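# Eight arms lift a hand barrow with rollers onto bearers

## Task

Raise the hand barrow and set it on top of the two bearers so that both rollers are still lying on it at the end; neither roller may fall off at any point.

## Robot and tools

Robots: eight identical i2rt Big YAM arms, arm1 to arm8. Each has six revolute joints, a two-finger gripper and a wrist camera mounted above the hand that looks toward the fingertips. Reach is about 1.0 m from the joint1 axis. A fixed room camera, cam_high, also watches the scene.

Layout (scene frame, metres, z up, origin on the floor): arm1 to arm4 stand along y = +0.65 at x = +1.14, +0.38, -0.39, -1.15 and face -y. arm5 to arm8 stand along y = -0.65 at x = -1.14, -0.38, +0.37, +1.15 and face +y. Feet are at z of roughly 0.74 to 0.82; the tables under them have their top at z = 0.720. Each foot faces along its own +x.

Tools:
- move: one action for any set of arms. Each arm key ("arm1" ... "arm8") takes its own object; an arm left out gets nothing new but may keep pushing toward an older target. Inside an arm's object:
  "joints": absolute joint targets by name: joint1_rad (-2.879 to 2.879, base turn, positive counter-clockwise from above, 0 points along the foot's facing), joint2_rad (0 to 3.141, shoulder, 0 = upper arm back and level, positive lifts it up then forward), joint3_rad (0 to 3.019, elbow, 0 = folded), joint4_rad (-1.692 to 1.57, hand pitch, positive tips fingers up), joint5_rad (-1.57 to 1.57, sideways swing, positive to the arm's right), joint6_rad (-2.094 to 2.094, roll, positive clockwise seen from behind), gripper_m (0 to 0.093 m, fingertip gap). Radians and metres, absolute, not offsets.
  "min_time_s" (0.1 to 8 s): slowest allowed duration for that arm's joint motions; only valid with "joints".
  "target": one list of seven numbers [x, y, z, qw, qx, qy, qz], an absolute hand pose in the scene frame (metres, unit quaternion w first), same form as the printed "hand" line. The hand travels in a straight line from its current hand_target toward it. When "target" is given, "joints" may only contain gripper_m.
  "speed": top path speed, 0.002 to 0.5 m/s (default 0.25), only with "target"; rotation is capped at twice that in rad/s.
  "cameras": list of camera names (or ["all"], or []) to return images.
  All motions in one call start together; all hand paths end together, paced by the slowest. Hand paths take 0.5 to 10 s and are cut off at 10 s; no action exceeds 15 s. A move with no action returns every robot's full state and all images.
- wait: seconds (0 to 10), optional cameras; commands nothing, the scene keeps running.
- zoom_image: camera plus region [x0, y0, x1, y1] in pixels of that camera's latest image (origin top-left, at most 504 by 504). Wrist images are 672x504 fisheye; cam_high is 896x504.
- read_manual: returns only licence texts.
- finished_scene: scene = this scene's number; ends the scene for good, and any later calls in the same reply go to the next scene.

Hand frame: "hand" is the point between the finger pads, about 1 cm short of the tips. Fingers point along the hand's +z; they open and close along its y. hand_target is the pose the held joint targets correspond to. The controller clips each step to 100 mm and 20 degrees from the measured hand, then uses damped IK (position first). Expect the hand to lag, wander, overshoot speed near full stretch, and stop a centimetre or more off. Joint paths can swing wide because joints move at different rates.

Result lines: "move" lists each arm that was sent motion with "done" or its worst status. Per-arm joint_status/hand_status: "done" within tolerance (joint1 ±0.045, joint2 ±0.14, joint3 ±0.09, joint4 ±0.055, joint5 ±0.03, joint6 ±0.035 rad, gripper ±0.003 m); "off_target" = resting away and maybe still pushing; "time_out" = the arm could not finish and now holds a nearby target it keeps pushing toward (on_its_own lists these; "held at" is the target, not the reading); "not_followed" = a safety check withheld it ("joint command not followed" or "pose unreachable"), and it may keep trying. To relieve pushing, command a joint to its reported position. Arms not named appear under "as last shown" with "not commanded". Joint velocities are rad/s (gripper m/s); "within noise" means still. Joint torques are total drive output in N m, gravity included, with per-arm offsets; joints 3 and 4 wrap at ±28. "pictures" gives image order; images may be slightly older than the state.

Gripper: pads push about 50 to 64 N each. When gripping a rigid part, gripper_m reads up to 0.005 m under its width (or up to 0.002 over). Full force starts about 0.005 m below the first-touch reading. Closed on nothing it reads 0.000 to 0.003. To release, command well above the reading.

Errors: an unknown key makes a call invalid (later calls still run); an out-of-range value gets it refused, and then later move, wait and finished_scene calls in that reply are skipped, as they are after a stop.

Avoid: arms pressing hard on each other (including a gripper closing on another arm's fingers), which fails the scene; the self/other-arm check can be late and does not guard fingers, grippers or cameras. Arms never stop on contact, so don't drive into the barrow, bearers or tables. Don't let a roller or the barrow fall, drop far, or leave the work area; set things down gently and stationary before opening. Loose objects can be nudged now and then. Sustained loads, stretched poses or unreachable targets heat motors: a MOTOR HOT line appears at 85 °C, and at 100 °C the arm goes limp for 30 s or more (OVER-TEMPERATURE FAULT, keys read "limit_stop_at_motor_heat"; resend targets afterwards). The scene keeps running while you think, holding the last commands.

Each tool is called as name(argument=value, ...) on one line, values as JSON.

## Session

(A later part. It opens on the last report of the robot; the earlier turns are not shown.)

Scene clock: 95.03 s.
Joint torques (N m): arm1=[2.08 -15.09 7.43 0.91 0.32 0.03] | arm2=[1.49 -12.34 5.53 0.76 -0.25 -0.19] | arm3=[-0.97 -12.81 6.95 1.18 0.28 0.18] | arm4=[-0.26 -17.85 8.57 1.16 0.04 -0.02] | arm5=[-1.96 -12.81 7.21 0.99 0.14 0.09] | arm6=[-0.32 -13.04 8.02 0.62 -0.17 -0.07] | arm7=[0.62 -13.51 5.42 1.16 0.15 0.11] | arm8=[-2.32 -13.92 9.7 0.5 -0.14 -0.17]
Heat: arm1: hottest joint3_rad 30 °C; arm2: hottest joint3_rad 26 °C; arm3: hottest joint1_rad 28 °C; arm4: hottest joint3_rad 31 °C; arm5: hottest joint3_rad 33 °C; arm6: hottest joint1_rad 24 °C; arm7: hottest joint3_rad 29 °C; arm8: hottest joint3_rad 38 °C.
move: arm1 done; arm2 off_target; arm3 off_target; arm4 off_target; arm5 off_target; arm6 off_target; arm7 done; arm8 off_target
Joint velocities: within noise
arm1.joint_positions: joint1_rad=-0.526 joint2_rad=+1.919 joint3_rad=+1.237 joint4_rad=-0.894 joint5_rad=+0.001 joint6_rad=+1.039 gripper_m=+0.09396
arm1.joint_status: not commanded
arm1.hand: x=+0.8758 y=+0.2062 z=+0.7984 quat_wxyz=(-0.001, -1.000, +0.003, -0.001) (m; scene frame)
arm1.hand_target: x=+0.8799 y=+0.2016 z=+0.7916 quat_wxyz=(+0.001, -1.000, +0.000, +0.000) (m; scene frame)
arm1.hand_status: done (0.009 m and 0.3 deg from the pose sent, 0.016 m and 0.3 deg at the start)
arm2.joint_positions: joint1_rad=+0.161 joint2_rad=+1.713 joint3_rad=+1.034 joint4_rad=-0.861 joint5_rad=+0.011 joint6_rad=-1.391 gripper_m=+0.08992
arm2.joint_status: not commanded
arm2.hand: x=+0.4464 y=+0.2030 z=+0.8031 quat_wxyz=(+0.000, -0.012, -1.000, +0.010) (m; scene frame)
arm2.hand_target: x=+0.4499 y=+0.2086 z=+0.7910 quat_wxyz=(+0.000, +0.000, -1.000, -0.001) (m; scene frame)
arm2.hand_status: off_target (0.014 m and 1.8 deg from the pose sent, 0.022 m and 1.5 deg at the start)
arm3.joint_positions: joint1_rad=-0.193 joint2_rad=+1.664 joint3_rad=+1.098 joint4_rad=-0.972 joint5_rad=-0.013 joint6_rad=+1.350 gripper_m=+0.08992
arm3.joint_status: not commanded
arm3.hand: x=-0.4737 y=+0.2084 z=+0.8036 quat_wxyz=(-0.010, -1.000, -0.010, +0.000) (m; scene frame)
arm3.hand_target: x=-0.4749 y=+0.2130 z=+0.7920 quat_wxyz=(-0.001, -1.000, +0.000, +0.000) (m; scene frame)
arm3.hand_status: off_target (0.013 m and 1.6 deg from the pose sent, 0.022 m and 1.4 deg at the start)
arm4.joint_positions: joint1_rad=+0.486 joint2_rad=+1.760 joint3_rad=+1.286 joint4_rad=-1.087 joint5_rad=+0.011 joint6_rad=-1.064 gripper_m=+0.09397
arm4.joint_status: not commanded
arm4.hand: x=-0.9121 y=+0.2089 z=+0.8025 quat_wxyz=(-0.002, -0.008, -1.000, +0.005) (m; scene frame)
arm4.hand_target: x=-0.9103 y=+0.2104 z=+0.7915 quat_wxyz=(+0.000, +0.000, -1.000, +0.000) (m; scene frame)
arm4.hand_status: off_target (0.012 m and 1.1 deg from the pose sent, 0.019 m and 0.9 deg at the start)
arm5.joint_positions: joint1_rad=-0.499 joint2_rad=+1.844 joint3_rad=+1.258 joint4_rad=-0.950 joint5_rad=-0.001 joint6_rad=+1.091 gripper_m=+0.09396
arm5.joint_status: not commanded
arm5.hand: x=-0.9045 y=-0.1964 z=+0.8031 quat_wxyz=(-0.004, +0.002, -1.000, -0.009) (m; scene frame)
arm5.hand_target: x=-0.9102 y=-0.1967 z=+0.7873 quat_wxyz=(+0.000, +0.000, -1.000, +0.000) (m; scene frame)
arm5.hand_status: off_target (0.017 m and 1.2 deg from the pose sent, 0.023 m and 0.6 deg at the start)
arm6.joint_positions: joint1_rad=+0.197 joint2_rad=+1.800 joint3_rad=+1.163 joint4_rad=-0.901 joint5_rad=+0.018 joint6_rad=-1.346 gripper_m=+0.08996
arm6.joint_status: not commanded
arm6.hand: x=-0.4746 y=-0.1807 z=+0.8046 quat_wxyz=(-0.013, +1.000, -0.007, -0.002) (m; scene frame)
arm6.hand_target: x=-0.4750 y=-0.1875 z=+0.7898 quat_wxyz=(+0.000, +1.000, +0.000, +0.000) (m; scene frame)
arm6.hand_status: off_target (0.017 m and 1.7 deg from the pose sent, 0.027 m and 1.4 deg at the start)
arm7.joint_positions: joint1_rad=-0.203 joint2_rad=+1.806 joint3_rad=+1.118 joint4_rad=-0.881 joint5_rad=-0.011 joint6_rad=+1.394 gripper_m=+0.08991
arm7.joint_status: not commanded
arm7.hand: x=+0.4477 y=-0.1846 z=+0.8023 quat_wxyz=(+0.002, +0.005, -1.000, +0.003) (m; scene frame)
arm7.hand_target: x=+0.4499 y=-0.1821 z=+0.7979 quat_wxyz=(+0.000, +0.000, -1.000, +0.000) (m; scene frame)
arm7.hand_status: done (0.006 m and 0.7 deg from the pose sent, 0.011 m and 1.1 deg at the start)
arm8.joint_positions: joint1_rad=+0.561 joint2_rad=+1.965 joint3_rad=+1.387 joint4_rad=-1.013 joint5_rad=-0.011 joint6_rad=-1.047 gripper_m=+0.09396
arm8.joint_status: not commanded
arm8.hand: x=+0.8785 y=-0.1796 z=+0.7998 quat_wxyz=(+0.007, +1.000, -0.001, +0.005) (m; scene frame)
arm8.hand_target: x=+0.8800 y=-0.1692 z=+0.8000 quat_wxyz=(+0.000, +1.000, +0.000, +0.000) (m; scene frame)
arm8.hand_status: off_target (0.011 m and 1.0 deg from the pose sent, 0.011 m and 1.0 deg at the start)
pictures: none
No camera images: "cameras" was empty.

move(arm1={"joints": {"gripper_m": 0.03}}, arm2={"joints": {"gripper_m": 0.03}}, arm3={"joints": {"gripper_m": 0.03}}, arm4={"joints": {"gripper_m": 0.03}}, arm5={"joints": {"gripper_m": 0.03}}, arm6={"joints": {"gripper_m": 0.03}}, arm7={"joints": {"gripper_m": 0.03}}, arm8={"joints": {"gripper_m": 0.03}}, cameras=["arm1_cam_wrist", "arm3_cam_wrist", "arm7_cam_wrist", "arm8_cam_wrist"])

Scene clock: 96.20 s.
Joint torques (N m): arm1=[2.08 -15.21 7.43 0.68 0.27 0.01] | arm2=[1.14 -12.1 6.26 0.88 -0.18 -0.15] | arm3=[-0.97 -12.69 7.28 1.32 0.19 0.15] | arm4=[-0.44 -17.67 8.88 1.16 0.08 -0.01] | arm5=[-1.9 -12.75 7.62 1.06 0.04 0.07] | arm6=[-0.38 -12.75 8.5 0.8 -0.08 -0.05] | arm7=[0.73 -13.33 5.42 0.92 0.13 0.09] | arm8=[-2.26 -13.98 9.73 0.34 -0.19 -0.18]
Heat: arm1: hottest joint3_rad 30 °C; arm2: hottest joint3_rad 26 °C; arm3: hottest joint1_rad 28 °C; arm4: hottest joint3_rad 31 °C; arm5: hottest joint3_rad 33 °C; arm6: hottest joint1_rad 24 °C; arm7: hottest joint3_rad 29 °C; arm8: hottest joint3_rad 37 °C.
move: arm1 off_target; arm2 off_target; arm3 off_target; arm4 off_target; arm5 off_target; arm6 off_target; arm7 off_target; arm8 off_target
Joint velocities: within noise
arm1.joint_positions: joint1_rad=-0.523 joint2_rad=+1.919 joint3_rad=+1.237 joint4_rad=-0.877 joint5_rad=+0.001 joint6_rad=+1.042 gripper_m=+0.04361
arm1.joint_status: gripper_m off_target (ended at +0.04363, target +0.03000)
arm1.hand: x=+0.8750 y=+0.2018 z=+0.7984 quat_wxyz=(-0.008, -1.000, +0.003, +0.003) (m; scene frame)
arm1.hand_target: x=+0.8802 y=+0.1989 z=+0.7921 quat_wxyz=(-0.003, -1.000, -0.001, +0.002) (m; scene frame)
arm1.hand_status: not commanded
arm2.joint_positions: joint1_rad=+0.163 joint2_rad=+1.713 joint3_rad=+1.023 joint4_rad=-0.864 joint5_rad=+0.004 joint6_rad=-1.404 gripper_m=+0.04320
arm2.joint_status: gripper_m off_target (ended at +0.04323, target +0.03000)
arm2.hand: x=+0.4472 y=+0.2092 z=+0.7999 quat_wxyz=(-0.002, -0.005, -1.000, +0.002) (m; scene frame)
arm2.hand_target: x=+0.4511 y=+0.2085 z=+0.7911 quat_wxyz=(-0.002, +0.004, -1.000, -0.001) (m; scene frame)
arm2.hand_status: not commanded
arm3.joint_positions: joint1_rad=-0.193 joint2_rad=+1.664 joint3_rad=+1.093 joint4_rad=-0.977 joint5_rad=-0.007 joint6_rad=+1.360 gripper_m=+0.04298
arm3.joint_status: gripper_m off_target (ended at +0.04301, target +0.03000)
arm3.hand: x=-0.4741 y=+0.2118 z=+0.8021 quat_wxyz=(-0.004, -1.000, -0.005, +0.002) (m; scene frame)
arm3.hand_target: x=-0.4755 y=+0.2135 z=+0.7919 quat_wxyz=(+0.000, -1.000, +0.003, +0.002) (m; scene frame)
arm3.hand_status: not commanded
arm4.joint_positions: joint1_rad=+0.486 joint2_rad=+1.760 joint3_rad=+1.284 joint4_rad=-1.088 joint5_rad=+0.005 joint6_rad=-1.065 gripper_m=+0.04388
arm4.joint_status: gripper_m off_target (ended at +0.04391, target +0.03000)
arm4.hand: x=-0.9116 y=+0.2103 z=+0.8020 quat_wxyz=(-0.004, -0.007, -1.000, +0.002) (m; scene frame)
arm4.hand_target: x=-0.9093 y=+0.2106 z=+0.7919 quat_wxyz=(-0.003, +0.000, -1.000, -0.001) (m; scene frame)
arm4.hand_status: not commanded
arm5.joint_positions: joint1_rad=-0.499 joint2_rad=+1.843 joint3_rad=+1.252 joint4_rad=-0.953 joint5_rad=+0.008 joint6_rad=+1.097 gripper_m=+0.04367
arm5.joint_status: gripper_m off_target (ended at +0.04371, target +0.03000)
arm5.hand: x=-0.9046 y=-0.2002 z=+0.8019 quat_wxyz=(-0.007, -0.001, -1.000, -0.004) (m; scene frame)
arm5.hand_target: x=-0.9094 y=-0.1976 z=+0.7878 quat_wxyz=(-0.003, -0.001, -1.000, +0.002) (m; scene frame)
arm5.hand_status: not commanded
arm6.joint_positions: joint1_rad=+0.199 joint2_rad=+1.800 joint3_rad=+1.157 joint4_rad=-0.906 joint5_rad=+0.013 joint6_rad=-1.355 gripper_m=+0.04492
arm6.joint_status: gripper_m off_target (ended at +0.04494, target +0.03000)
arm6.hand: x=-0.4753 y=-0.1850 z=+0.8026 quat_wxyz=(-0.007, +1.000, -0.002, -0.003) (m; scene frame)
arm6.hand_target: x=-0.4760 y=-0.1882 z=+0.7895 quat_wxyz=(+0.001, +1.000, +0.004, -0.001) (m; scene frame)
arm6.hand_status: not commanded
arm7.joint_positions: joint1_rad=-0.203 joint2_rad=+1.806 joint3_rad=+1.118 joint4_rad=-0.877 joint5_rad=-0.011 joint6_rad=+1.397 gripper_m=+0.04521
arm7.joint_status: gripper_m off_target (ended at +0.04524, target +0.03000)
arm7.hand: x=+0.4479 y=-0.1835 z=+0.8023 quat_wxyz=(+0.002, +0.004, -1.000, +0.000) (m; scene frame)
arm7.hand_target: x=+0.4499 y=-0.1822 z=+0.7982 quat_wxyz=(+0.000, -0.001, -1.000, +0.000) (m; scene frame)
arm7.hand_status: not commanded
arm8.joint_positions: joint1_rad=+0.561 joint2_rad=+1.966 joint3_rad=+1.387 joint4_rad=-1.002 joint5_rad=-0.009 joint6_rad=-1.046 gripper_m=+0.04558
arm8.joint_status: gripper_m off_target (ended at +0.04561, target +0.03000)
arm8.hand: x=+0.8775 y=-0.1773 z=+0.7990 quat_wxyz=(+0.002, +1.000, -0.001, +0.004) (m; scene frame)
arm8.hand_target: x=+0.8790 y=-0.1682 z=+0.7996 quat_wxyz=(-0.002, +1.000, +0.000, -0.001) (m; scene frame)
arm8.hand_status: not commanded
pictures: arm1_cam_wrist, arm3_cam_wrist, arm7_cam_wrist, arm8_cam_wrist

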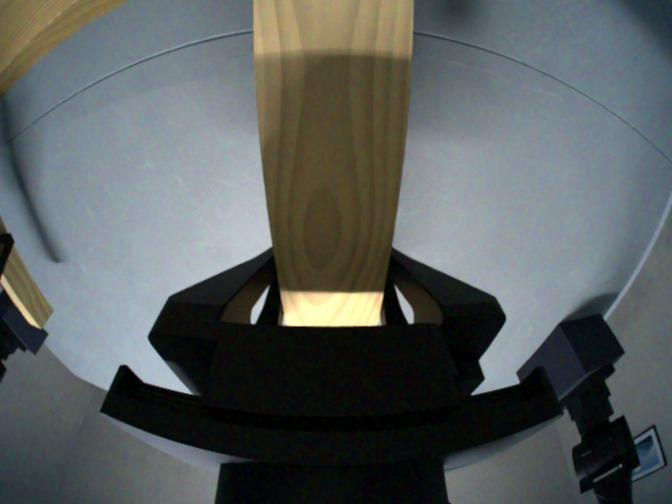

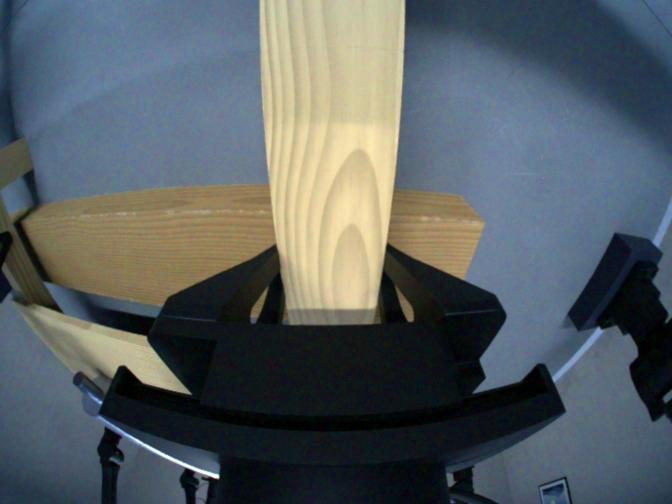

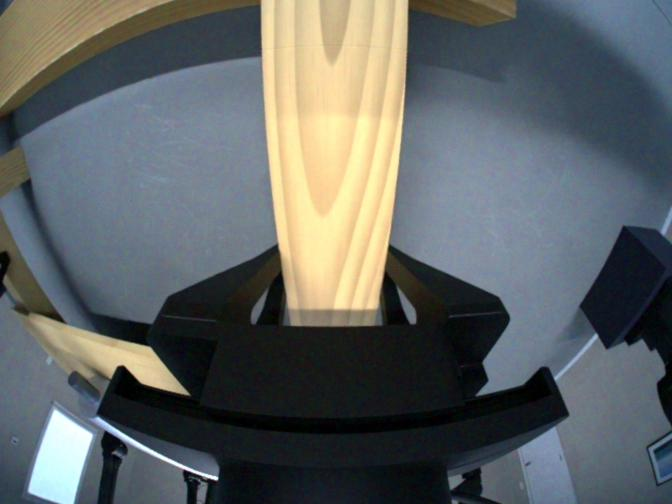

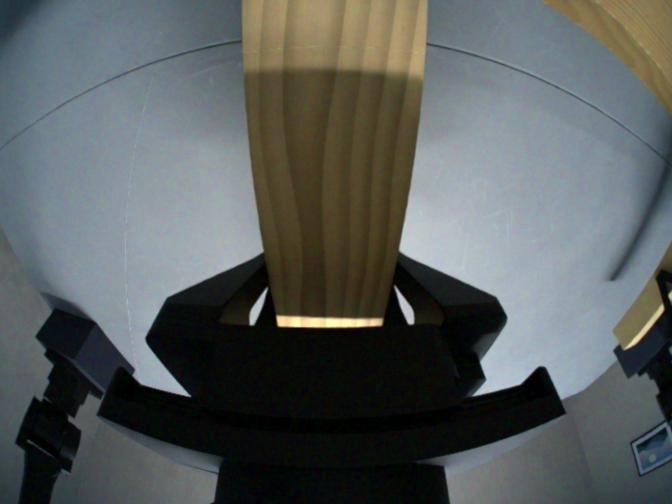

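move(arm1={"target": [0.875, 0.2018, 0.835, 0, 1, 0, 0], "speed": 0.04}, arm2={"target": [0.4472, 0.2092, 0.835, 0, 0, 1, 0], "speed": 0.04}, arm3={"target": [-0.4741, 0.2118, 0.835, 0, 1, 0, 0], "speed": 0.04}, arm4={"target": [-0.9116, 0.2103, 0.835, 0, 0, 1, 0], "speed": 0.04}, arm5={"target": [-0.9046, -0.2002, 0.835, 0, 0, 1, 0], "speed": 0.04}, arm6={"target": [-0.4753, -0.185, 0.835, 0, 1, 0, 0], "speed": 0.04}, arm7={"target": [0.4479, -0.1835, 0.835, 0, 0, 1, 0], "speed": 0.04}, arm8={"target": [0.8775, -0.1773, 0.835, 0, 1, 0, 0], "speed": 0.04}, cameras=["cam_high"])

Scene clock: 98.83 s.
Joint torques (N m): arm1=[1.14 -20.07 9.63 -2.22 0.3 -0.09] | arm2=[1.03 -17.9 8.58 -2.82 0 -0.1] | arm3=[-0.85 -17.08 11.49 -2.17 0.02 0.11] | arm4=[-0.85 -22.24 13.08 -1.78 0.28 -0.03] | arm5=[-2.9 -17.38 10.47 -1.89 -0.11 -0.09] | arm6=[-0.26 -17.96 12.64 -3.4 0.06 0.03] | arm7=[1.08 -19.14 7.06 -1.94 0.14 0.09] | arm8=[-1.38 -18.61 10.54 -2.41 -0.2 -0.08]
Heat: arm1: hottest joint3_rad 29 °C; arm2: hottest joint3_rad 26 °C; arm3: hottest joint1_rad 28 °C; arm4: hottest joint3_rad 31 °C; arm5: hottest joint3_rad 33 °C; arm6: hottest joint1_rad 24 °C; arm7: hottest joint3_rad 29 °C; arm8: hottest joint3_rad 37 °C.
move: arm1 off_target; arm2 off_target; arm3 off_target; arm4 off_target; arm5 off_target; arm6 off_target; arm7 off_target; arm8 off_target
Joint velocities: within noise
arm1.joint_positions: joint1_rad=-0.523 joint2_rad=+1.920 joint3_rad=+1.244 joint4_rad=-0.896 joint5_rad=+0.000 joint6_rad=+1.040 gripper_m=+0.04361
arm1.joint_status: not commanded
arm1.hand: x=+0.8758 y=+0.2025 z=+0.7999 quat_wxyz=(-0.003, -1.000, +0.002, -0.001) (m; scene frame)
arm1.hand_target: x=+0.8747 y=+0.2012 z=+0.8328 quat_wxyz=(-0.002, -1.000, -0.001, +0.001) (m; scene frame)
arm1.hand_status: off_target (0.035 m and 0.4 deg from the pose sent, 0.037 m and 1.0 deg at the start)
arm2.joint_positions: joint1_rad=+0.164 joint2_rad=+1.711 joint3_rad=+1.028 joint4_rad=-0.880 joint5_rad=+0.007 joint6_rad=-1.404 gripper_m=+0.04320
arm2.joint_status: not commanded
arm2.hand: x=+0.4471 y=+0.2106 z=+0.8019 quat_wxyz=(+0.000, -0.004, -1.000, -0.002) (m; scene frame)
arm2.hand_target: x=+0.4478 y=+0.2063 z=+0.8337 quat_wxyz=(+0.000, +0.001, -1.000, +0.007) (m; scene frame)
arm2.hand_status: off_target (0.033 m and 0.6 deg from the pose sent, 0.035 m and 0.7 deg at the start)
arm3.joint_positions: joint1_rad=-0.193 joint2_rad=+1.662 joint3_rad=+1.098 joint4_rad=-0.989 joint5_rad=-0.008 joint6_rad=+1.359 gripper_m=+0.04298
arm3.joint_status: not commanded
arm3.hand: x=-0.4737 y=+0.2125 z=+0.8042 quat_wxyz=(-0.002, -1.000, -0.006, +0.000) (m; scene frame)
arm3.hand_target: x=-0.4745 y=+0.2086 z=+0.8341 quat_wxyz=(-0.007, -1.000, -0.001, +0.001) (m; scene frame)
arm3.hand_status: off_target (0.031 m and 0.7 deg from the pose sent, 0.033 m and 0.8 deg at the start)
arm4.joint_positions: joint1_rad=+0.488 joint2_rad=+1.760 joint3_rad=+1.289 joint4_rad=-1.100 joint5_rad=+0.008 joint6_rad=-1.065 gripper_m=+0.04388
arm4.joint_status: not commanded
arm4.hand: x=-0.9119 y=+0.2114 z=+0.8035 quat_wxyz=(+0.000, -0.006, -1.000, +0.000) (m; scene frame)
arm4.hand_target: x=-0.9102 y=+0.2082 z=+0.8337 quat_wxyz=(-0.002, +0.000, -1.000, +0.006) (m; scene frame)
arm4.hand_status: off_target (0.031 m and 0.7 deg from the pose sent, 0.033 m and 0.9 deg at the start)
arm5.joint_positions: joint1_rad=-0.499 joint2_rad=+1.843 joint3_rad=+1.258 joint4_rad=-0.962 joint5_rad=+0.005 joint6_rad=+1.096 gripper_m=+0.04367
arm5.joint_status: not commanded
arm5.hand: x=-0.9048 y=-0.1995 z=+0.8038 quat_wxyz=(-0.005, +0.000, -1.000, -0.003) (m; scene frame)
arm5.hand_target: x=-0.9033 y=-0.1970 z=+0.8338 quat_wxyz=(-0.003, +0.001, -1.000, -0.006) (m; scene frame)
arm5.hand_status: off_target (0.031 m and 0.6 deg from the pose sent, 0.033 m and 0.9 deg at the start)
arm6.joint_positions: joint1_rad=+0.199 joint2_rad=+1.800 joint3_rad=+1.158 joint4_rad=-0.910 joint5_rad=+0.015 joint6_rad=-1.355 gripper_m=+0.04492
arm6.joint_status: not commanded
arm6.hand: x=-0.4749 y=-0.1853 z=+0.8031 quat_wxyz=(-0.006, +1.000, -0.002, -0.002) (m; scene frame)
arm6.hand_target: x=-0.4756 y=-0.1823 z=+0.8334 quat_wxyz=(-0.006, +1.000, +0.000, -0.001) (m; scene frame)
arm6.hand_status: off_target (0.032 m and 0.7 deg from the pose sent, 0.032 m and 0.9 deg at the start)
arm7.joint_positions: joint1_rad=-0.203 joint2_rad=+1.804 joint3_rad=+1.118 joint4_rad=-0.877 joint5_rad=-0.011 joint6_rad=+1.397 gripper_m=+0.04521
arm7.joint_status: not commanded
arm7.hand: x=+0.4479 y=-0.1833 z=+0.8029 quat_wxyz=(+0.001, +0.004, -1.000, +0.000) (m; scene frame)
arm7.hand_target: x=+0.4484 y=-0.1804 z=+0.8338 quat_wxyz=(-0.001, +0.001, -1.000, -0.007) (m; scene frame)
arm7.hand_status: off_target (0.032 m and 0.5 deg from the pose sent, 0.033 m and 0.5 deg at the start)
arm8.joint_positions: joint1_rad=+0.561 joint2_rad=+1.965 joint3_rad=+1.388 joint4_rad=-1.002 joint5_rad=-0.009 joint6_rad=-1.046 gripper_m=+0.04558
arm8.joint_status: not commanded
arm8.hand: x=+0.8770 y=-0.1765 z=+0.8003 quat_wxyz=(+0.001, +1.000, -0.001, +0.003) (m; scene frame)
arm8.hand_target: x=+0.8764 y=-0.1754 z=+0.8345 quat_wxyz=(-0.004, +1.000, +0.000, -0.002) (m; scene frame)
arm8.hand_status: off_target (0.035 m and 0.4 deg from the pose sent, 0.036 m and 0.5 deg at the start)
pictures: cam_high

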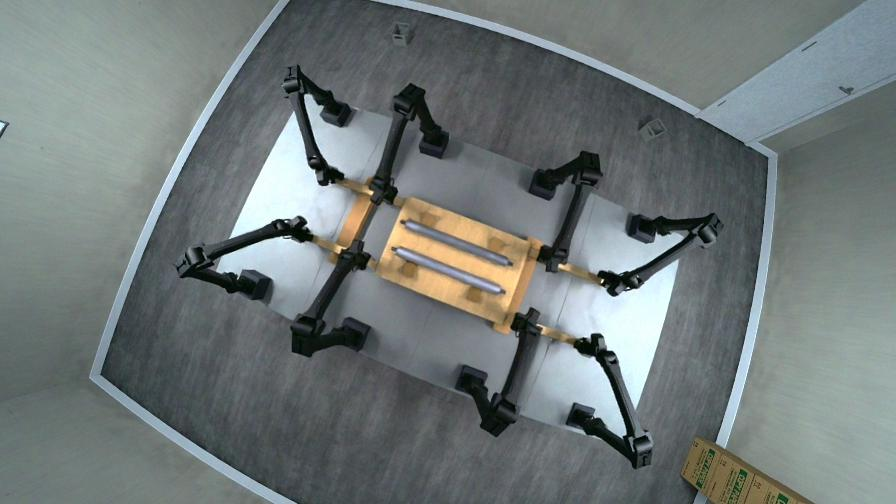

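move(arm1={"target": [0.875, 0.2018, 0.86, 0, 1, 0, 0], "speed": 0.04}, arm2={"target": [0.4472, 0.2092, 0.86, 0, 0, 1, 0], "speed": 0.04}, arm3={"target": [-0.4741, 0.2118, 0.86, 0, 1, 0, 0], "speed": 0.04}, arm4={"target": [-0.9116, 0.2103, 0.86, 0, 0, 1, 0], "speed": 0.04}, arm5={"target": [-0.9046, -0.2002, 0.86, 0, 0, 1, 0], "speed": 0.04}, arm6={"target": [-0.4753, -0.185, 0.86, 0, 1, 0, 0], "speed": 0.04}, arm7={"target": [0.4479, -0.1835, 0.86, 0, 0, 1, 0], "speed": 0.04}, arm8={"target": [0.8775, -0.1773, 0.86, 0, 1, 0, 0], "speed": 0.04}, cameras=[])

Scene clock: 101.00 s.
Joint torques (N m): arm1=[1.26 -20.01 10.29 -2.21 0.37 -0.06] | arm2=[0.79 -18.26 9.2 -3.21 -0.12 -0.11] | arm3=[-0.97 -17.14 12.26 -2.65 0.08 0.11] | arm4=[-0.79 -22.59 13.75 -2.24 0.17 -0.01] | arm5=[-2.73 -18.32 10.51 -2.35 0.03 -0.07] | arm6=[-0.03 -18.37 13.41 -4.29 -0.07 0.03] | arm7=[0.91 -19.25 7.65 -2.8 0.16 0.1] | arm8=[-1.49 -18.55 11.33 -3.02 -0.3 -0.08]
Heat: arm1: hottest joint3_rad 29 °C; arm2: hottest joint3_rad 26 °C; arm3: hottest joint1_rad 28 °C; arm4: hottest joint3_rad 31 °C; arm5: hottest joint3_rad 33 °C; arm6: hottest joint1_rad 24 °C; arm7: hottest joint2_rad 29 °C; arm8: hottest joint3_rad 37 °C.
move: arm1 off_target; arm2 off_target; arm3 off_target; arm4 off_target; arm5 off_target; arm6 off_target; arm7 off_target; arm8 off_target
Joint velocities: within noise
arm1.joint_positions: joint1_rad=-0.525 joint2_rad=+1.887 joint3_rad=+1.266 joint4_rad=-0.957 joint5_rad=-0.002 joint6_rad=+1.040 gripper_m=+0.04361
arm1.joint_status: not commanded
arm1.hand: x=+0.8754 y=+0.2031 z=+0.8231 quat_wxyz=(-0.001, -1.000, +0.003, -0.003) (m; scene frame)
arm1.hand_target: x=+0.8738 y=+0.2012 z=+0.8592 quat_wxyz=(-0.002, -1.000, +0.001, +0.001) (m; scene frame)
arm1.hand_status: off_target (0.037 m and 0.5 deg from the pose sent, 0.060 m and 0.4 deg at the start)
arm2.joint_positions: joint1_rad=+0.166 joint2_rad=+1.676 joint3_rad=+1.052 joint4_rad=-0.947 joint5_rad=+0.009 joint6_rad=-1.402 gripper_m=+0.04320
arm2.joint_status: not commanded
arm2.hand: x=+0.4472 y=+0.2113 z=+0.8241 quat_wxyz=(+0.002, -0.004, -1.000, -0.006) (m; scene frame)
arm2.hand_target: x=+0.4477 y=+0.2090 z=+0.8582 quat_wxyz=(+0.001, +0.000, -1.000, +0.001) (m; scene frame)
arm2.hand_status: off_target (0.036 m and 0.8 deg from the pose sent, 0.058 m and 0.6 deg at the start)
arm3.joint_positions: joint1_rad=-0.196 joint2_rad=+1.636 joint3_rad=+1.127 joint4_rad=-1.055 joint5_rad=-0.010 joint6_rad=+1.357 gripper_m=+0.04298
arm3.joint_status: not commanded
arm3.hand: x=-0.4743 y=+0.2139 z=+0.8248 quat_wxyz=(+0.003, -1.000, -0.005, -0.001) (m; scene frame)
arm3.hand_target: x=-0.4752 y=+0.2119 z=+0.8583 quat_wxyz=(-0.001, -1.000, +0.001, -0.001) (m; scene frame)
arm3.hand_status: off_target (0.035 m and 0.7 deg from the pose sent, 0.056 m and 0.7 deg at the start)
arm4.joint_positions: joint1_rad=+0.489 joint2_rad=+1.743 joint3_rad=+1.322 joint4_rad=-1.165 joint5_rad=+0.011 joint6_rad=-1.065 gripper_m=+0.04388
arm4.joint_status: not commanded
arm4.hand: x=-0.9124 y=+0.2124 z=+0.8233 quat_wxyz=(+0.004, -0.005, -1.000, -0.006) (m; scene frame)
arm4.hand_target: x=-0.9114 y=+0.2105 z=+0.8584 quat_wxyz=(+0.001, +0.001, -1.000, +0.001) (m; scene frame)
arm4.hand_status: off_target (0.037 m and 1.0 deg from the pose sent, 0.056 m and 0.7 deg at the start)
arm5.joint_positions: joint1_rad=-0.502 joint2_rad=+1.826 joint3_rad=+1.289 joint4_rad=-1.020 joint5_rad=-0.006 joint6_rad=+1.094 gripper_m=+0.04367
arm5.joint_status: not commanded
arm5.hand: x=-0.9045 y=-0.1981 z=+0.8219 quat_wxyz=(+0.003, -0.001, -1.000, -0.001) (m; scene frame)
arm5.hand_target: x=-0.9051 y=-0.1993 z=+0.8583 quat_wxyz=(+0.003, +0.000, -1.000, -0.003) (m; scene frame)
arm5.hand_status: off_target (0.038 m and 0.3 deg from the pose sent, 0.056 m and 0.6 deg at the start)
arm6.joint_positions: joint1_rad=+0.200 joint2_rad=+1.773 joint3_rad=+1.181 joint4_rad=-0.961 joint5_rad=+0.018 joint6_rad=-1.355 gripper_m=+0.04492
arm6.joint_status: not commanded
arm6.hand: x=-0.4751 y=-0.1838 z=+0.8229 quat_wxyz=(-0.006, +1.000, -0.001, -0.001) (m; scene frame)
arm6.hand_target: x=-0.4759 y=-0.1843 z=+0.8588 quat_wxyz=(-0.003, +1.000, +0.001, +0.000) (m; scene frame)
arm6.hand_status: off_target (0.037 m and 0.7 deg from the pose sent, 0.057 m and 0.7 deg at the start)
arm7.joint_positions: joint1_rad=-0.203 joint2_rad=+1.774 joint3_rad=+1.140 joint4_rad=-0.930 joint5_rad=-0.011 joint6_rad=+1.397 gripper_m=+0.04521
arm7.joint_status: not commanded
arm7.hand: x=+0.4479 y=-0.1822 z=+0.8232 quat_wxyz=(+0.002, +0.004, -1.000, +0.000) (m; scene frame)
arm7.hand_target: x=+0.4480 y=-0.1832 z=+0.8577 quat_wxyz=(+0.000, +0.000, -1.000, +0.000) (m; scene frame)
arm7.hand_status: off_target (0.037 m and 0.5 deg from the pose sent, 0.057 m and 0.5 deg at the start)
arm8.joint_positions: joint1_rad=+0.559 joint2_rad=+1.937 joint3_rad=+1.407 joint4_rad=-1.050 joint5_rad=-0.008 joint6_rad=-1.046 gripper_m=+0.04558
arm8.joint_status: not commanded
arm8.hand: x=+0.8778 y=-0.1763 z=+0.8209 quat_wxyz=(+0.001, +1.000, -0.002, +0.004) (m; scene frame)
arm8.hand_target: x=+0.8783 y=-0.1774 z=+0.8577 quat_wxyz=(+0.001, +1.000, -0.001, +0.000) (m; scene frame)
arm8.hand_status: off_target (0.039 m and 0.5 deg from the pose sent, 0.060 m and 0.4 deg at the start)
pictures: none
No camera images: "cameras" was empty.

move(arm1={"target": [0.875, 0.2018, 0.925, 0, 1, 0, 0], "speed": 0.04}, arm2={"target": [0.4472, 0.2092, 0.925, 0, 0, 1, 0], "speed": 0.04}, arm3={"target": [-0.4741, 0.2118, 0.925, 0, 1, 0, 0], "speed": 0.04}, arm4={"target": [-0.9116, 0.2103, 0.926, 0, 0, 1, 0], "speed": 0.04}, arm5={"target": [-0.9046, -0.2002, 0.927, 0, 0, 1, 0], "speed": 0.04}, arm6={"target": [-0.4753, -0.185, 0.926, 0, 1, 0, 0], "speed": 0.04}, arm7={"target": [0.4479, -0.1835, 0.926, 0, 0, 1, 0], "speed": 0.04}, arm8={"target": [0.8775, -0.1773, 0.926, 0, 1, 0, 0], "speed": 0.04}, cameras=["all"])

Scene clock: 104.10 s.
Joint torques (N m): arm1=[1.2 -19.25 12.05 -2.37 0.4 -0.05] | arm2=[0.97 -16.91 10.88 -3.48 -0.18 -0.12] | arm3=[-0.62 -16.26 14.22 -2.73 0.14 0.11] | arm4=[-0.91 -22.18 15.56 -2.33 -0.03 0] | arm5=[-2.67 -17.9 12.18 -2.54 0.31 -0.06] | arm6=[0.03 -17.49 15.83 -4.49 -0.19 0.05] | arm7=[0.85 -18.67 9.31 -3.02 0.15 0.09] | arm8=[-1.44 -17.85 13.74 -3.18 -0.37 -0.09]
Heat: arm1: hottest joint3_rad 30 °C; arm2: hottest joint3_rad 26 °C; arm3: hottest joint1_rad 28 °C; arm4: hottest joint3_rad 31 °C; arm5: hottest joint3_rad 33 °C; arm6: hottest joint1_rad 24 °C; arm7: hottest joint2_rad 29 °C; arm8: hottest joint3_rad 37 °C.
move: arm1 off_target; arm2 off_target; arm3 off_target; arm4 off_target; arm5 off_target; arm6 off_target; arm7 off_target; arm8 off_target
Joint velocities: within noise
arm1.joint_positions: joint1_rad=-0.526 joint2_rad=+1.808 joint3_rad=+1.332 joint4_rad=-1.111 joint5_rad=-0.002 joint6_rad=+1.039 gripper_m=+0.04361
arm1.joint_status: not commanded
arm1.hand: x=+0.8749 y=+0.2044 z=+0.8832 quat_wxyz=(+0.003, -1.000, +0.003, -0.005) (m; scene frame)
arm1.hand_target: x=+0.8743 y=+0.2025 z=+0.9228 quat_wxyz=(+0.000, -1.000, +0.001, +0.000) (m; scene frame)
arm1.hand_status: off_target (0.042 m and 0.8 deg from the pose sent, 0.102 m and 0.5 deg at the start)
arm2.joint_positions: joint1_rad=+0.164 joint2_rad=+1.595 joint3_rad=+1.132 joint4_rad=-1.114 joint5_rad=+0.009 joint6_rad=-1.402 gripper_m=+0.04320
arm2.joint_status: not commanded
arm2.hand: x=+0.4462 y=+0.2106 z=+0.8842 quat_wxyz=(+0.002, -0.005, -1.000, -0.009) (m; scene frame)
arm2.hand_target: x=+0.4465 y=+0.2090 z=+0.9224 quat_wxyz=(+0.000, -0.001, -1.000, +0.001) (m; scene frame)
arm2.hand_status: off_target (0.041 m and 1.2 deg from the pose sent, 0.101 m and 0.8 deg at the start)
arm3.joint_positions: joint1_rad=-0.197 joint2_rad=+1.569 joint3_rad=+1.222 joint4_rad=-1.221 joint5_rad=-0.010 joint6_rad=+1.354 gripper_m=+0.04298
arm3.joint_status: not commanded
arm3.hand: x=-0.4746 y=+0.2136 z=+0.8867 quat_wxyz=(+0.005, -1.000, -0.006, -0.002) (m; scene frame)
arm3.hand_target: x=-0.4748 y=+0.2118 z=+0.9237 quat_wxyz=(-0.002, -1.000, -0.001, +0.000) (m; scene frame)
arm3.hand_status: off_target (0.038 m and 0.9 deg from the pose sent, 0.100 m and 0.7 deg at the start)
arm4.joint_positions: joint1_rad=+0.491 joint2_rad=+1.695 joint3_rad=+1.431 joint4_rad=-1.327 joint5_rad=+0.012 joint6_rad=-1.065 gripper_m=+0.04388
arm4.joint_status: not commanded
arm4.hand: x=-0.9119 y=+0.2114 z=+0.8854 quat_wxyz=(+0.006, -0.004, -1.000, -0.008) (m; scene frame)
arm4.hand_target: x=-0.9107 y=+0.2103 z=+0.9252 quat_wxyz=(-0.001, +0.001, -1.000, +0.002) (m; scene frame)
arm4.hand_status: off_target (0.041 m and 1.3 deg from the pose sent, 0.103 m and 1.0 deg at the start)
arm5.joint_positions: joint1_rad=-0.502 joint2_rad=+1.760 joint3_rad=+1.373 joint4_rad=-1.180 joint5_rad=-0.006 joint6_rad=+1.094 gripper_m=+0.04367
arm5.joint_status: not commanded
arm5.hand: x=-0.9041 y=-0.1974 z=+0.8831 quat_wxyz=(+0.005, -0.001, -1.000, +0.003) (m; scene frame)
arm5.hand_target: x=-0.9044 y=-0.1998 z=+0.9247 quat_wxyz=(-0.001, +0.000, -1.000, -0.001) (m; scene frame)
arm5.hand_status: off_target (0.044 m and 0.7 deg from the pose sent, 0.105 m and 0.3 deg at the start)
arm6.joint_positions: joint1_rad=+0.203 joint2_rad=+1.695 joint3_rad=+1.258 joint4_rad=-1.122 joint5_rad=+0.018 joint6_rad=-1.352 gripper_m=+0.04492
arm6.joint_status: not commanded
arm6.hand: x=-0.4755 y=-0.1843 z=+0.8845 quat_wxyz=(-0.003, +1.000, -0.001, +0.000) (m; scene frame)
arm6.hand_target: x=-0.4770 y=-0.1849 z=+0.9240 quat_wxyz=(-0.002, +1.000, +0.000, -0.001) (m; scene frame)
arm6.hand_status: off_target (0.042 m and 0.4 deg from the pose sent, 0.103 m and 0.7 deg at the start)
arm7.joint_positions: joint1_rad=-0.203 joint2_rad=+1.691 joint3_rad=+1.213 joint4_rad=-1.090 joint5_rad=-0.011 joint6_rad=+1.397 gripper_m=+0.04521
arm7.joint_status: not commanded
arm7.hand: x=+0.4476 y=-0.1810 z=+0.8845 quat_wxyz=(+0.002, +0.004, -1.000, +0.002) (m; scene frame)
arm7.hand_target: x=+0.4481 y=-0.1825 z=+0.9240 quat_wxyz=(+0.000, +0.000, -1.000, -0.002) (m; scene frame)
arm7.hand_status: off_target (0.042 m and 0.5 deg from the pose sent, 0.103 m and 0.5 deg at the start)
arm8.joint_positions: joint1_rad=+0.559 joint2_rad=+1.869 joint3_rad=+1.482 joint4_rad=-1.199 joint5_rad=-0.003 joint6_rad=-1.046 gripper_m=+0.04559
arm8.joint_status: not commanded
arm8.hand: x=+0.8779 y=-0.1766 z=+0.8824 quat_wxyz=(+0.003, +1.000, -0.002, +0.007) (m; scene frame)
arm8.hand_target: x=+0.8772 y=-0.1764 z=+0.9248 quat_wxyz=(-0.002, +1.000, +0.000, -0.001) (m; scene frame)
arm8.hand_status: off_target (0.044 m and 0.9 deg from the pose sent, 0.105 m and 0.5 deg at the start)
pictures: arm1_cam_wrist, arm2_cam_wrist, arm3_cam_wrist, arm4_cam_wrist, arm5_cam_wrist, arm6_cam_wrist, arm7_cam_wrist, arm8_cam_wrist, cam_high

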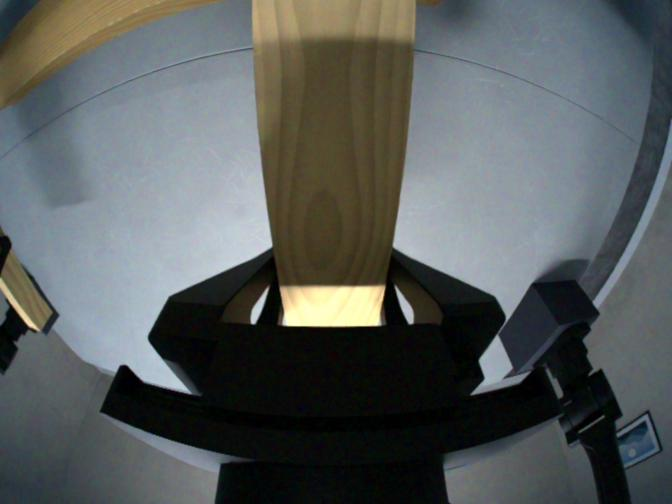

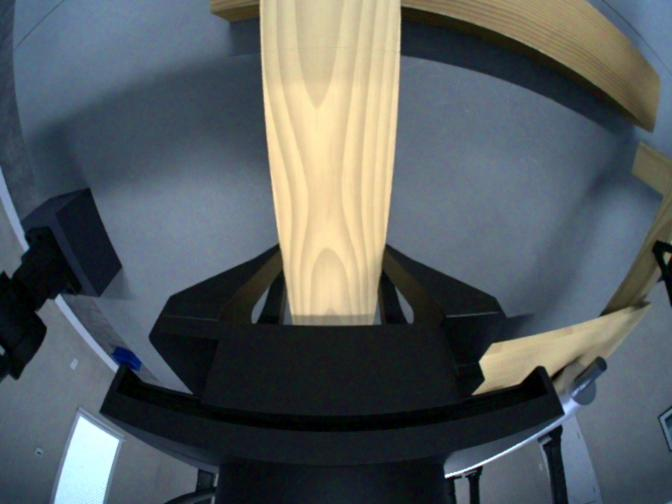

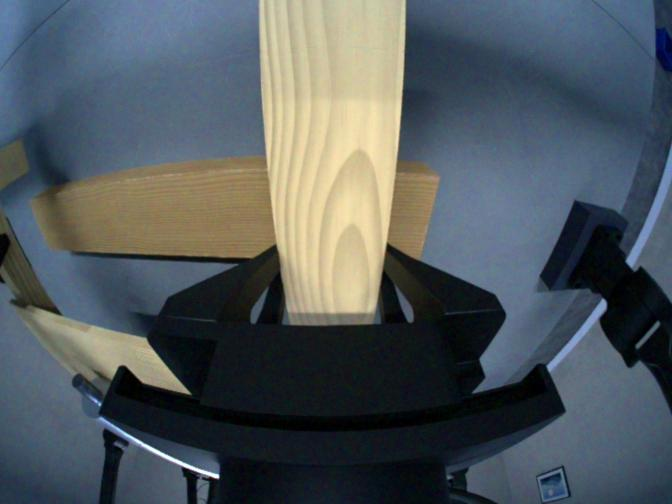

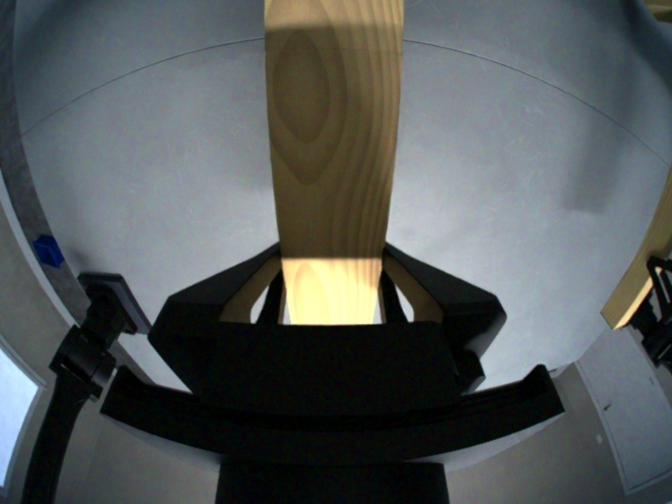

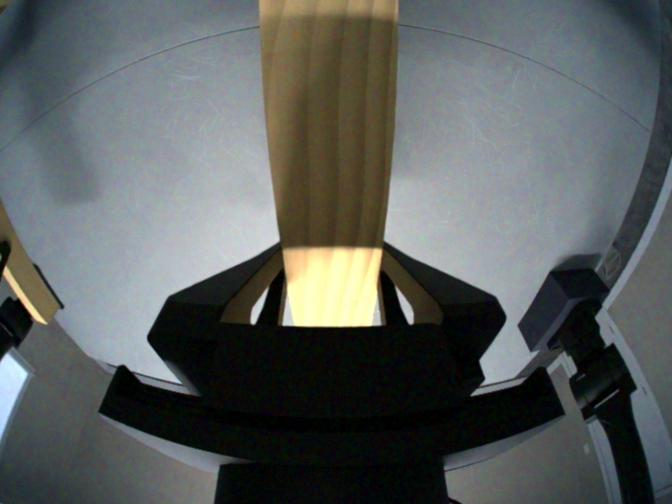

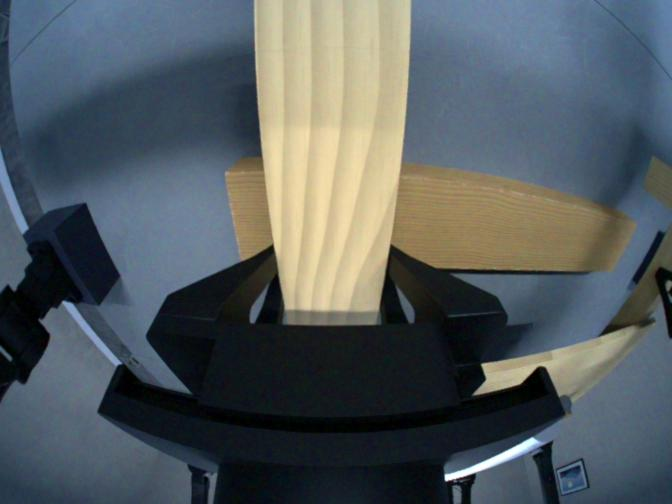

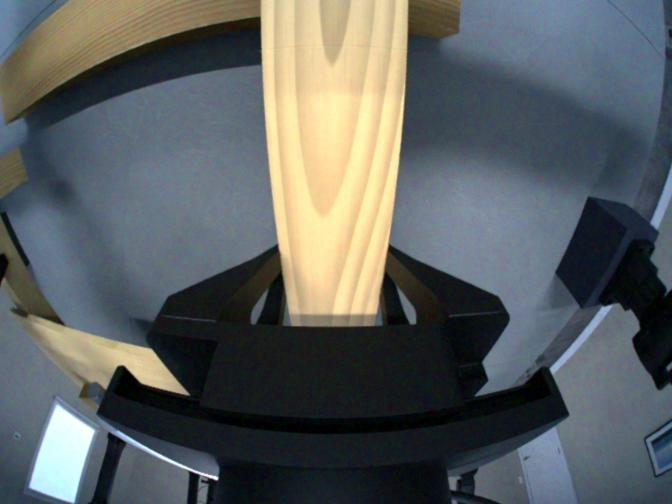

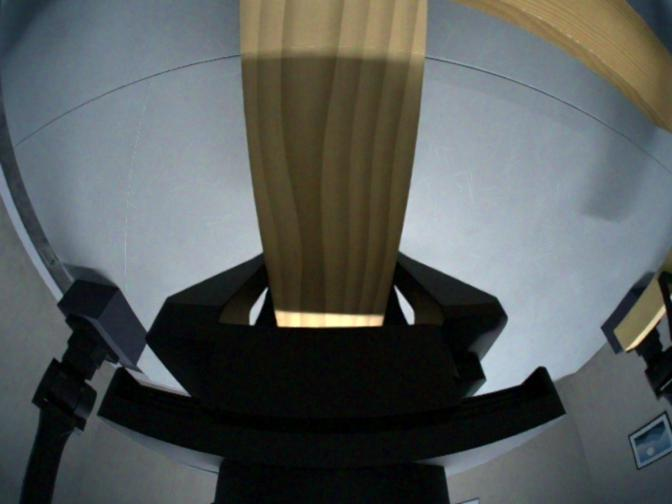

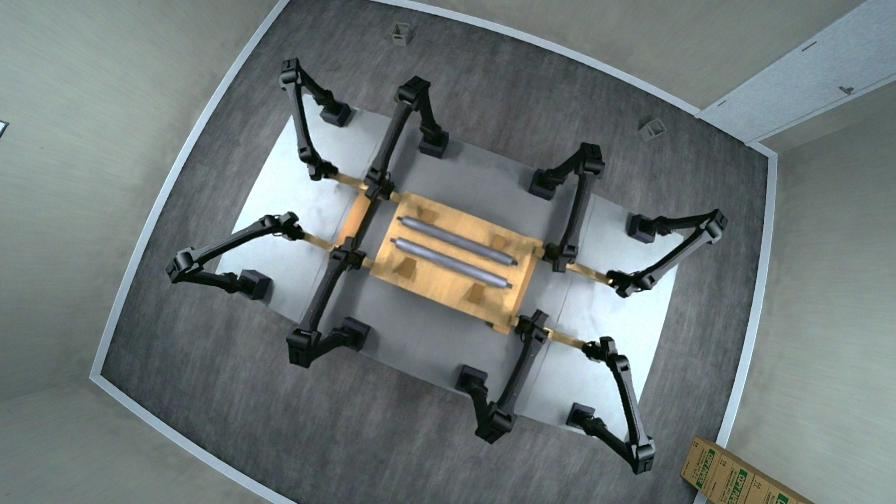

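zoom_image(camera="cam_high", region=[360, 180, 550, 340])

Scaled by 2.653 from the camera's 896x504 image, which has a finer 1280x720 frame.

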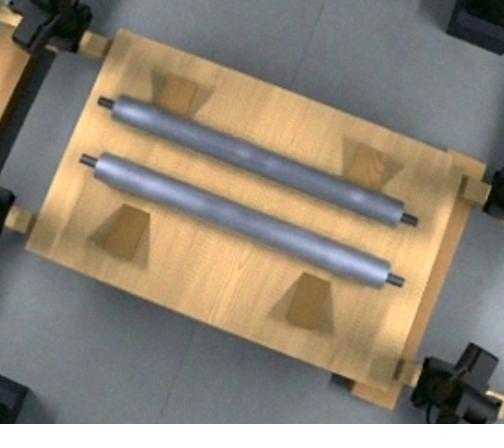

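move(arm1={"target": [0.965, 0.2018, 0.927, 0, 1, 0, 0], "speed": 0.04}, arm2={"target": [0.5372, 0.2092, 0.926, 0, 0, 1, 0], "speed": 0.04}, arm3={"target": [-0.3841, 0.2118, 0.926, 0, 1, 0, 0], "speed": 0.04}, arm4={"target": [-0.8216, 0.2103, 0.927, 0, 0, 1, 0], "speed": 0.04}, arm5={"target": [-0.8146, -0.2002, 0.93, 0, 0, 1, 0], "speed": 0.04}, arm6={"target": [-0.3853, -0.185, 0.928, 0, 1, 0, 0], "speed": 0.04}, arm7={"target": [0.5379, -0.1835, 0.928, 0, 0, 1, 0], "speed": 0.04}, arm8={"target": [0.9675, -0.1773, 0.928, 0, 1, 0, 0], "speed": 0.04}, cameras=["arm2_cam_wrist", "arm3_cam_wrist", "arm6_cam_wrist", "arm7_cam_wrist", "cam_high"])

zoom_image(camera="cam_high", region=[310, 160, 600, 360])

Scene clock: 108.80 s.
Joint torques (N m): arm1=[3.08 -17.85 9.65 -1.28 0.59 0.14] | arm2=[2.14 -15.44 10.99 -2.7 -0.16 0.11] | arm3=[0.67 -14.97 12.42 -1.61 0.07 0.31] | arm4=[0.44 -21.6 16.06 -1.76 -0.02 0.16] | arm5=[-3.55 -17.26 13.16 -1.99 0.29 -0.14] | arm6=[-1.44 -16.73 13.63 -2.69 -0.18 -0.13] | arm7=[-0.56 -16.62 9.4 -2.1 0.24 -0.04] | arm8=[-2.84 -16.38 11 -1.91 -0.42 -0.3]
Heat: arm1: hottest joint3_rad 30 °C; arm2: hottest joint3_rad 26 °C; arm3: hottest joint1_rad 28 °C; arm4: hottest joint3_rad 32 °C; arm5: hottest joint3_rad 33 °C; arm6: hottest joint1_rad 24 °C; arm7: hottest joint3_rad 30 °C; arm8: hottest joint3_rad 36 °C.
move: arm1 off_target; arm2 off_target; arm3 off_target; arm4 off_target; arm5 off_target; arm6 off_target; arm7 off_target; arm8 off_target
Joint velocities: within noise
arm1.joint_positions: joint1_rad=-0.384 joint2_rad=+1.712 joint3_rad=+1.244 joint4_rad=-1.121 joint5_rad=-0.008 joint6_rad=+1.182 gripper_m=+0.04361
arm1.joint_status: not commanded
arm1.hand: x=+0.9540 y=+0.2022 z=+0.8998 quat_wxyz=(+0.003, -1.000, +0.003, -0.007) (m; scene frame)
arm1.hand_target: x=+0.9645 y=+0.2009 z=+0.9267 quat_wxyz=(-0.001, -1.000, +0.000, +0.000) (m; scene frame)
arm1.hand_status: off_target (0.029 m and 1.0 deg from the pose sent, 0.100 m and 0.8 deg at the start)
arm2.joint_positions: joint1_rad=+0.336 joint2_rad=+1.618 joint3_rad=+1.204 joint4_rad=-1.148 joint5_rad=+0.012 joint6_rad=-1.230 gripper_m=+0.04320
arm2.joint_status: not commanded
arm2.hand: x=+0.5254 y=+0.2088 z=+0.8997 quat_wxyz=(+0.001, -0.005, -1.000, +0.000) (m; scene frame)
arm2.hand_target: x=+0.5354 y=+0.2082 z=+0.9254 quat_wxyz=(+0.000, -0.001, -1.000, +0.002) (m; scene frame)
arm2.hand_status: off_target (0.029 m and 0.6 deg from the pose sent, 0.100 m and 1.2 deg at the start)
arm3.joint_positions: joint1_rad=-0.016 joint2_rad=+1.535 joint3_rad=+1.222 joint4_rad=-1.255 joint5_rad=+0.002 joint6_rad=+1.537 gripper_m=+0.04298
arm3.joint_status: not commanded
arm3.hand: x=-0.3958 y=+0.2130 z=+0.9005 quat_wxyz=(+0.006, -1.000, -0.005, +0.004) (m; scene frame)
arm3.hand_target: x=-0.3879 y=+0.2122 z=+0.9250 quat_wxyz=(+0.001, -1.000, +0.002, +0.004) (m; scene frame)
arm3.hand_status: off_target (0.028 m and 1.0 deg from the pose sent, 0.099 m and 0.9 deg at the start)
arm4.joint_positions: joint1_rad=+0.617 joint2_rad=+1.792 joint3_rad=+1.595 joint4_rad=-1.386 joint5_rad=+0.014 joint6_rad=-0.935 gripper_m=+0.04388
arm4.joint_status: not commanded
arm4.hand: x=-0.8337 y=+0.2092 z=+0.8983 quat_wxyz=(+0.005, -0.007, -1.000, -0.003) (m; scene frame)
arm4.hand_target: x=-0.8233 y=+0.2096 z=+0.9257 quat_wxyz=(+0.000, -0.002, -1.000, +0.001) (m; scene frame)
arm4.hand_status: off_target (0.031 m and 1.0 deg from the pose sent, 0.099 m and 1.3 deg at the start)
arm5.joint_positions: joint1_rad=-0.630 joint2_rad=+1.843 joint3_rad=+1.532 joint4_rad=-1.250 joint5_rad=-0.009 joint6_rad=+0.967 gripper_m=+0.04367
arm5.joint_status: not commanded
arm5.hand: x=-0.8252 y=-0.1971 z=+0.8975 quat_wxyz=(+0.004, -0.001, -1.000, +0.000) (m; scene frame)
arm5.hand_target: x=-0.8180 y=-0.1988 z=+0.9287 quat_wxyz=(+0.000, -0.001, -1.000, -0.001) (m; scene frame)
arm5.hand_status: off_target (0.034 m and 0.5 deg from the pose sent, 0.101 m and 0.7 deg at the start)
arm6.joint_positions: joint1_rad=+0.036 joint2_rad=+1.658 joint3_rad=+1.256 joint4_rad=-1.170 joint5_rad=+0.018 joint6_rad=-1.517 gripper_m=+0.04492
arm6.joint_status: not commanded
arm6.hand: x=-0.3944 y=-0.1851 z=+0.8995 quat_wxyz=(+0.004, +1.000, -0.001, +0.002) (m; scene frame)
arm6.hand_target: x=-0.3870 y=-0.1857 z=+0.9270 quat_wxyz=(+0.001, +1.000, -0.001, +0.000) (m; scene frame)
arm6.hand_status: off_target (0.030 m and 0.6 deg from the pose sent, 0.100 m and 0.4 deg at the start)
arm7.joint_positions: joint1_rad=-0.364 joint2_rad=+1.715 joint3_rad=+1.292 joint4_rad=-1.140 joint5_rad=-0.015 joint6_rad=+1.236 gripper_m=+0.04521
arm7.joint_status: not commanded
arm7.hand: x=+0.5269 y=-0.1813 z=+0.9006 quat_wxyz=(+0.003, +0.004, -1.000, -0.001) (m; scene frame)
arm7.hand_target: x=+0.5373 y=-0.1831 z=+0.9269 quat_wxyz=(+0.000, -0.002, -1.000, +0.000) (m; scene frame)
arm7.hand_status: off_target (0.030 m and 0.6 deg from the pose sent, 0.100 m and 0.5 deg at the start)
arm8.joint_positions: joint1_rad=+0.424 joint2_rad=+1.773 joint3_rad=+1.383 joint4_rad=-1.205 joint5_rad=-0.003 joint6_rad=-1.181 gripper_m=+0.04566
arm8.joint_status: not commanded
arm8.hand: x=+0.9577 y=-0.1776 z=+0.8981 quat_wxyz=(+0.006, +1.000, -0.002, +0.008) (m; scene frame)
arm8.hand_target: x=+0.9663 y=-0.1781 z=+0.9266 quat_wxyz=(+0.001, +1.000, +0.001, +0.000) (m; scene frame)
arm8.hand_status: off_target (0.031 m and 1.2 deg from the pose sent, 0.101 m and 0.9 deg at the start)
pictures: arm2_cam_wrist, arm3_cam_wrist, arm6_cam_wrist, arm7_cam_wrist, cam_high

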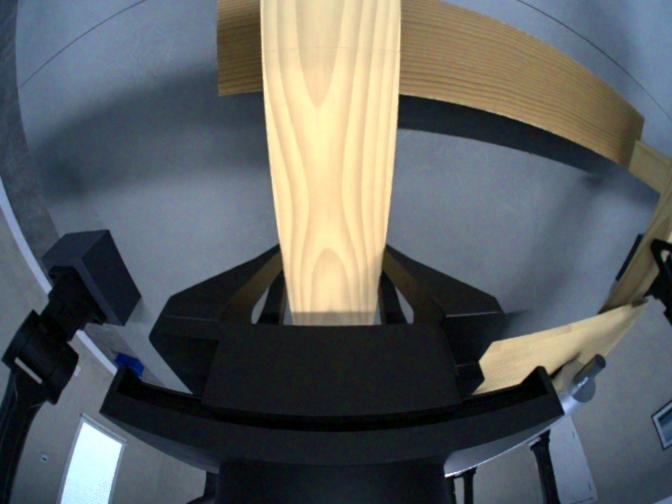

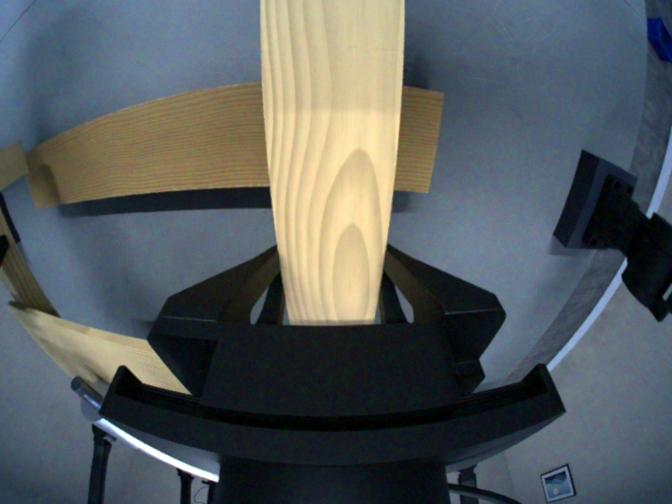

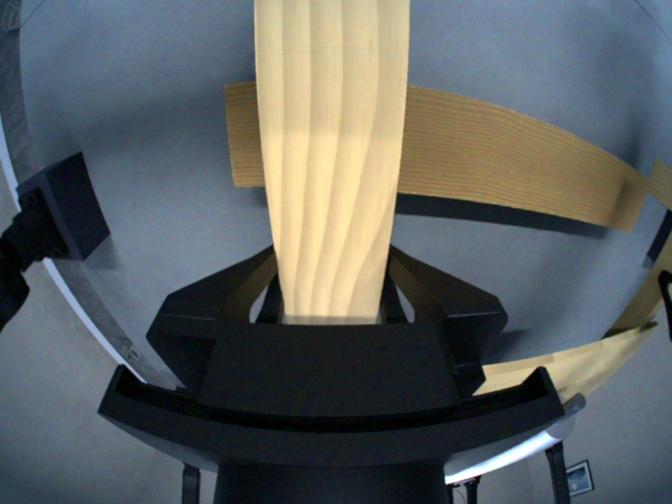

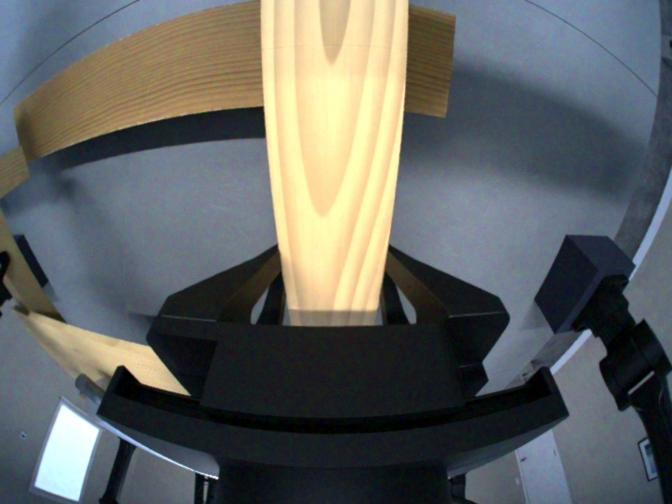

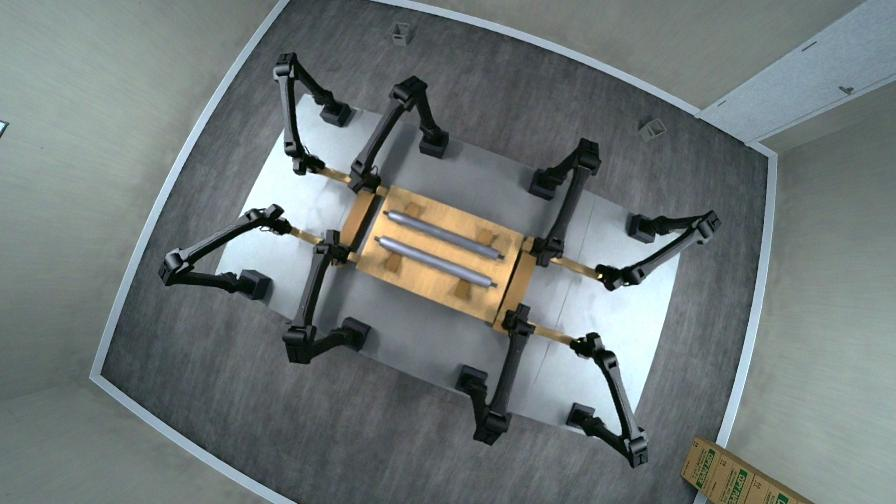

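Scaled by 1.738 from the camera's 896x504 image, which has a finer 1280x720 frame.

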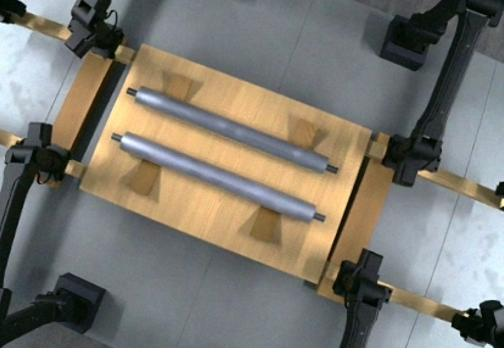

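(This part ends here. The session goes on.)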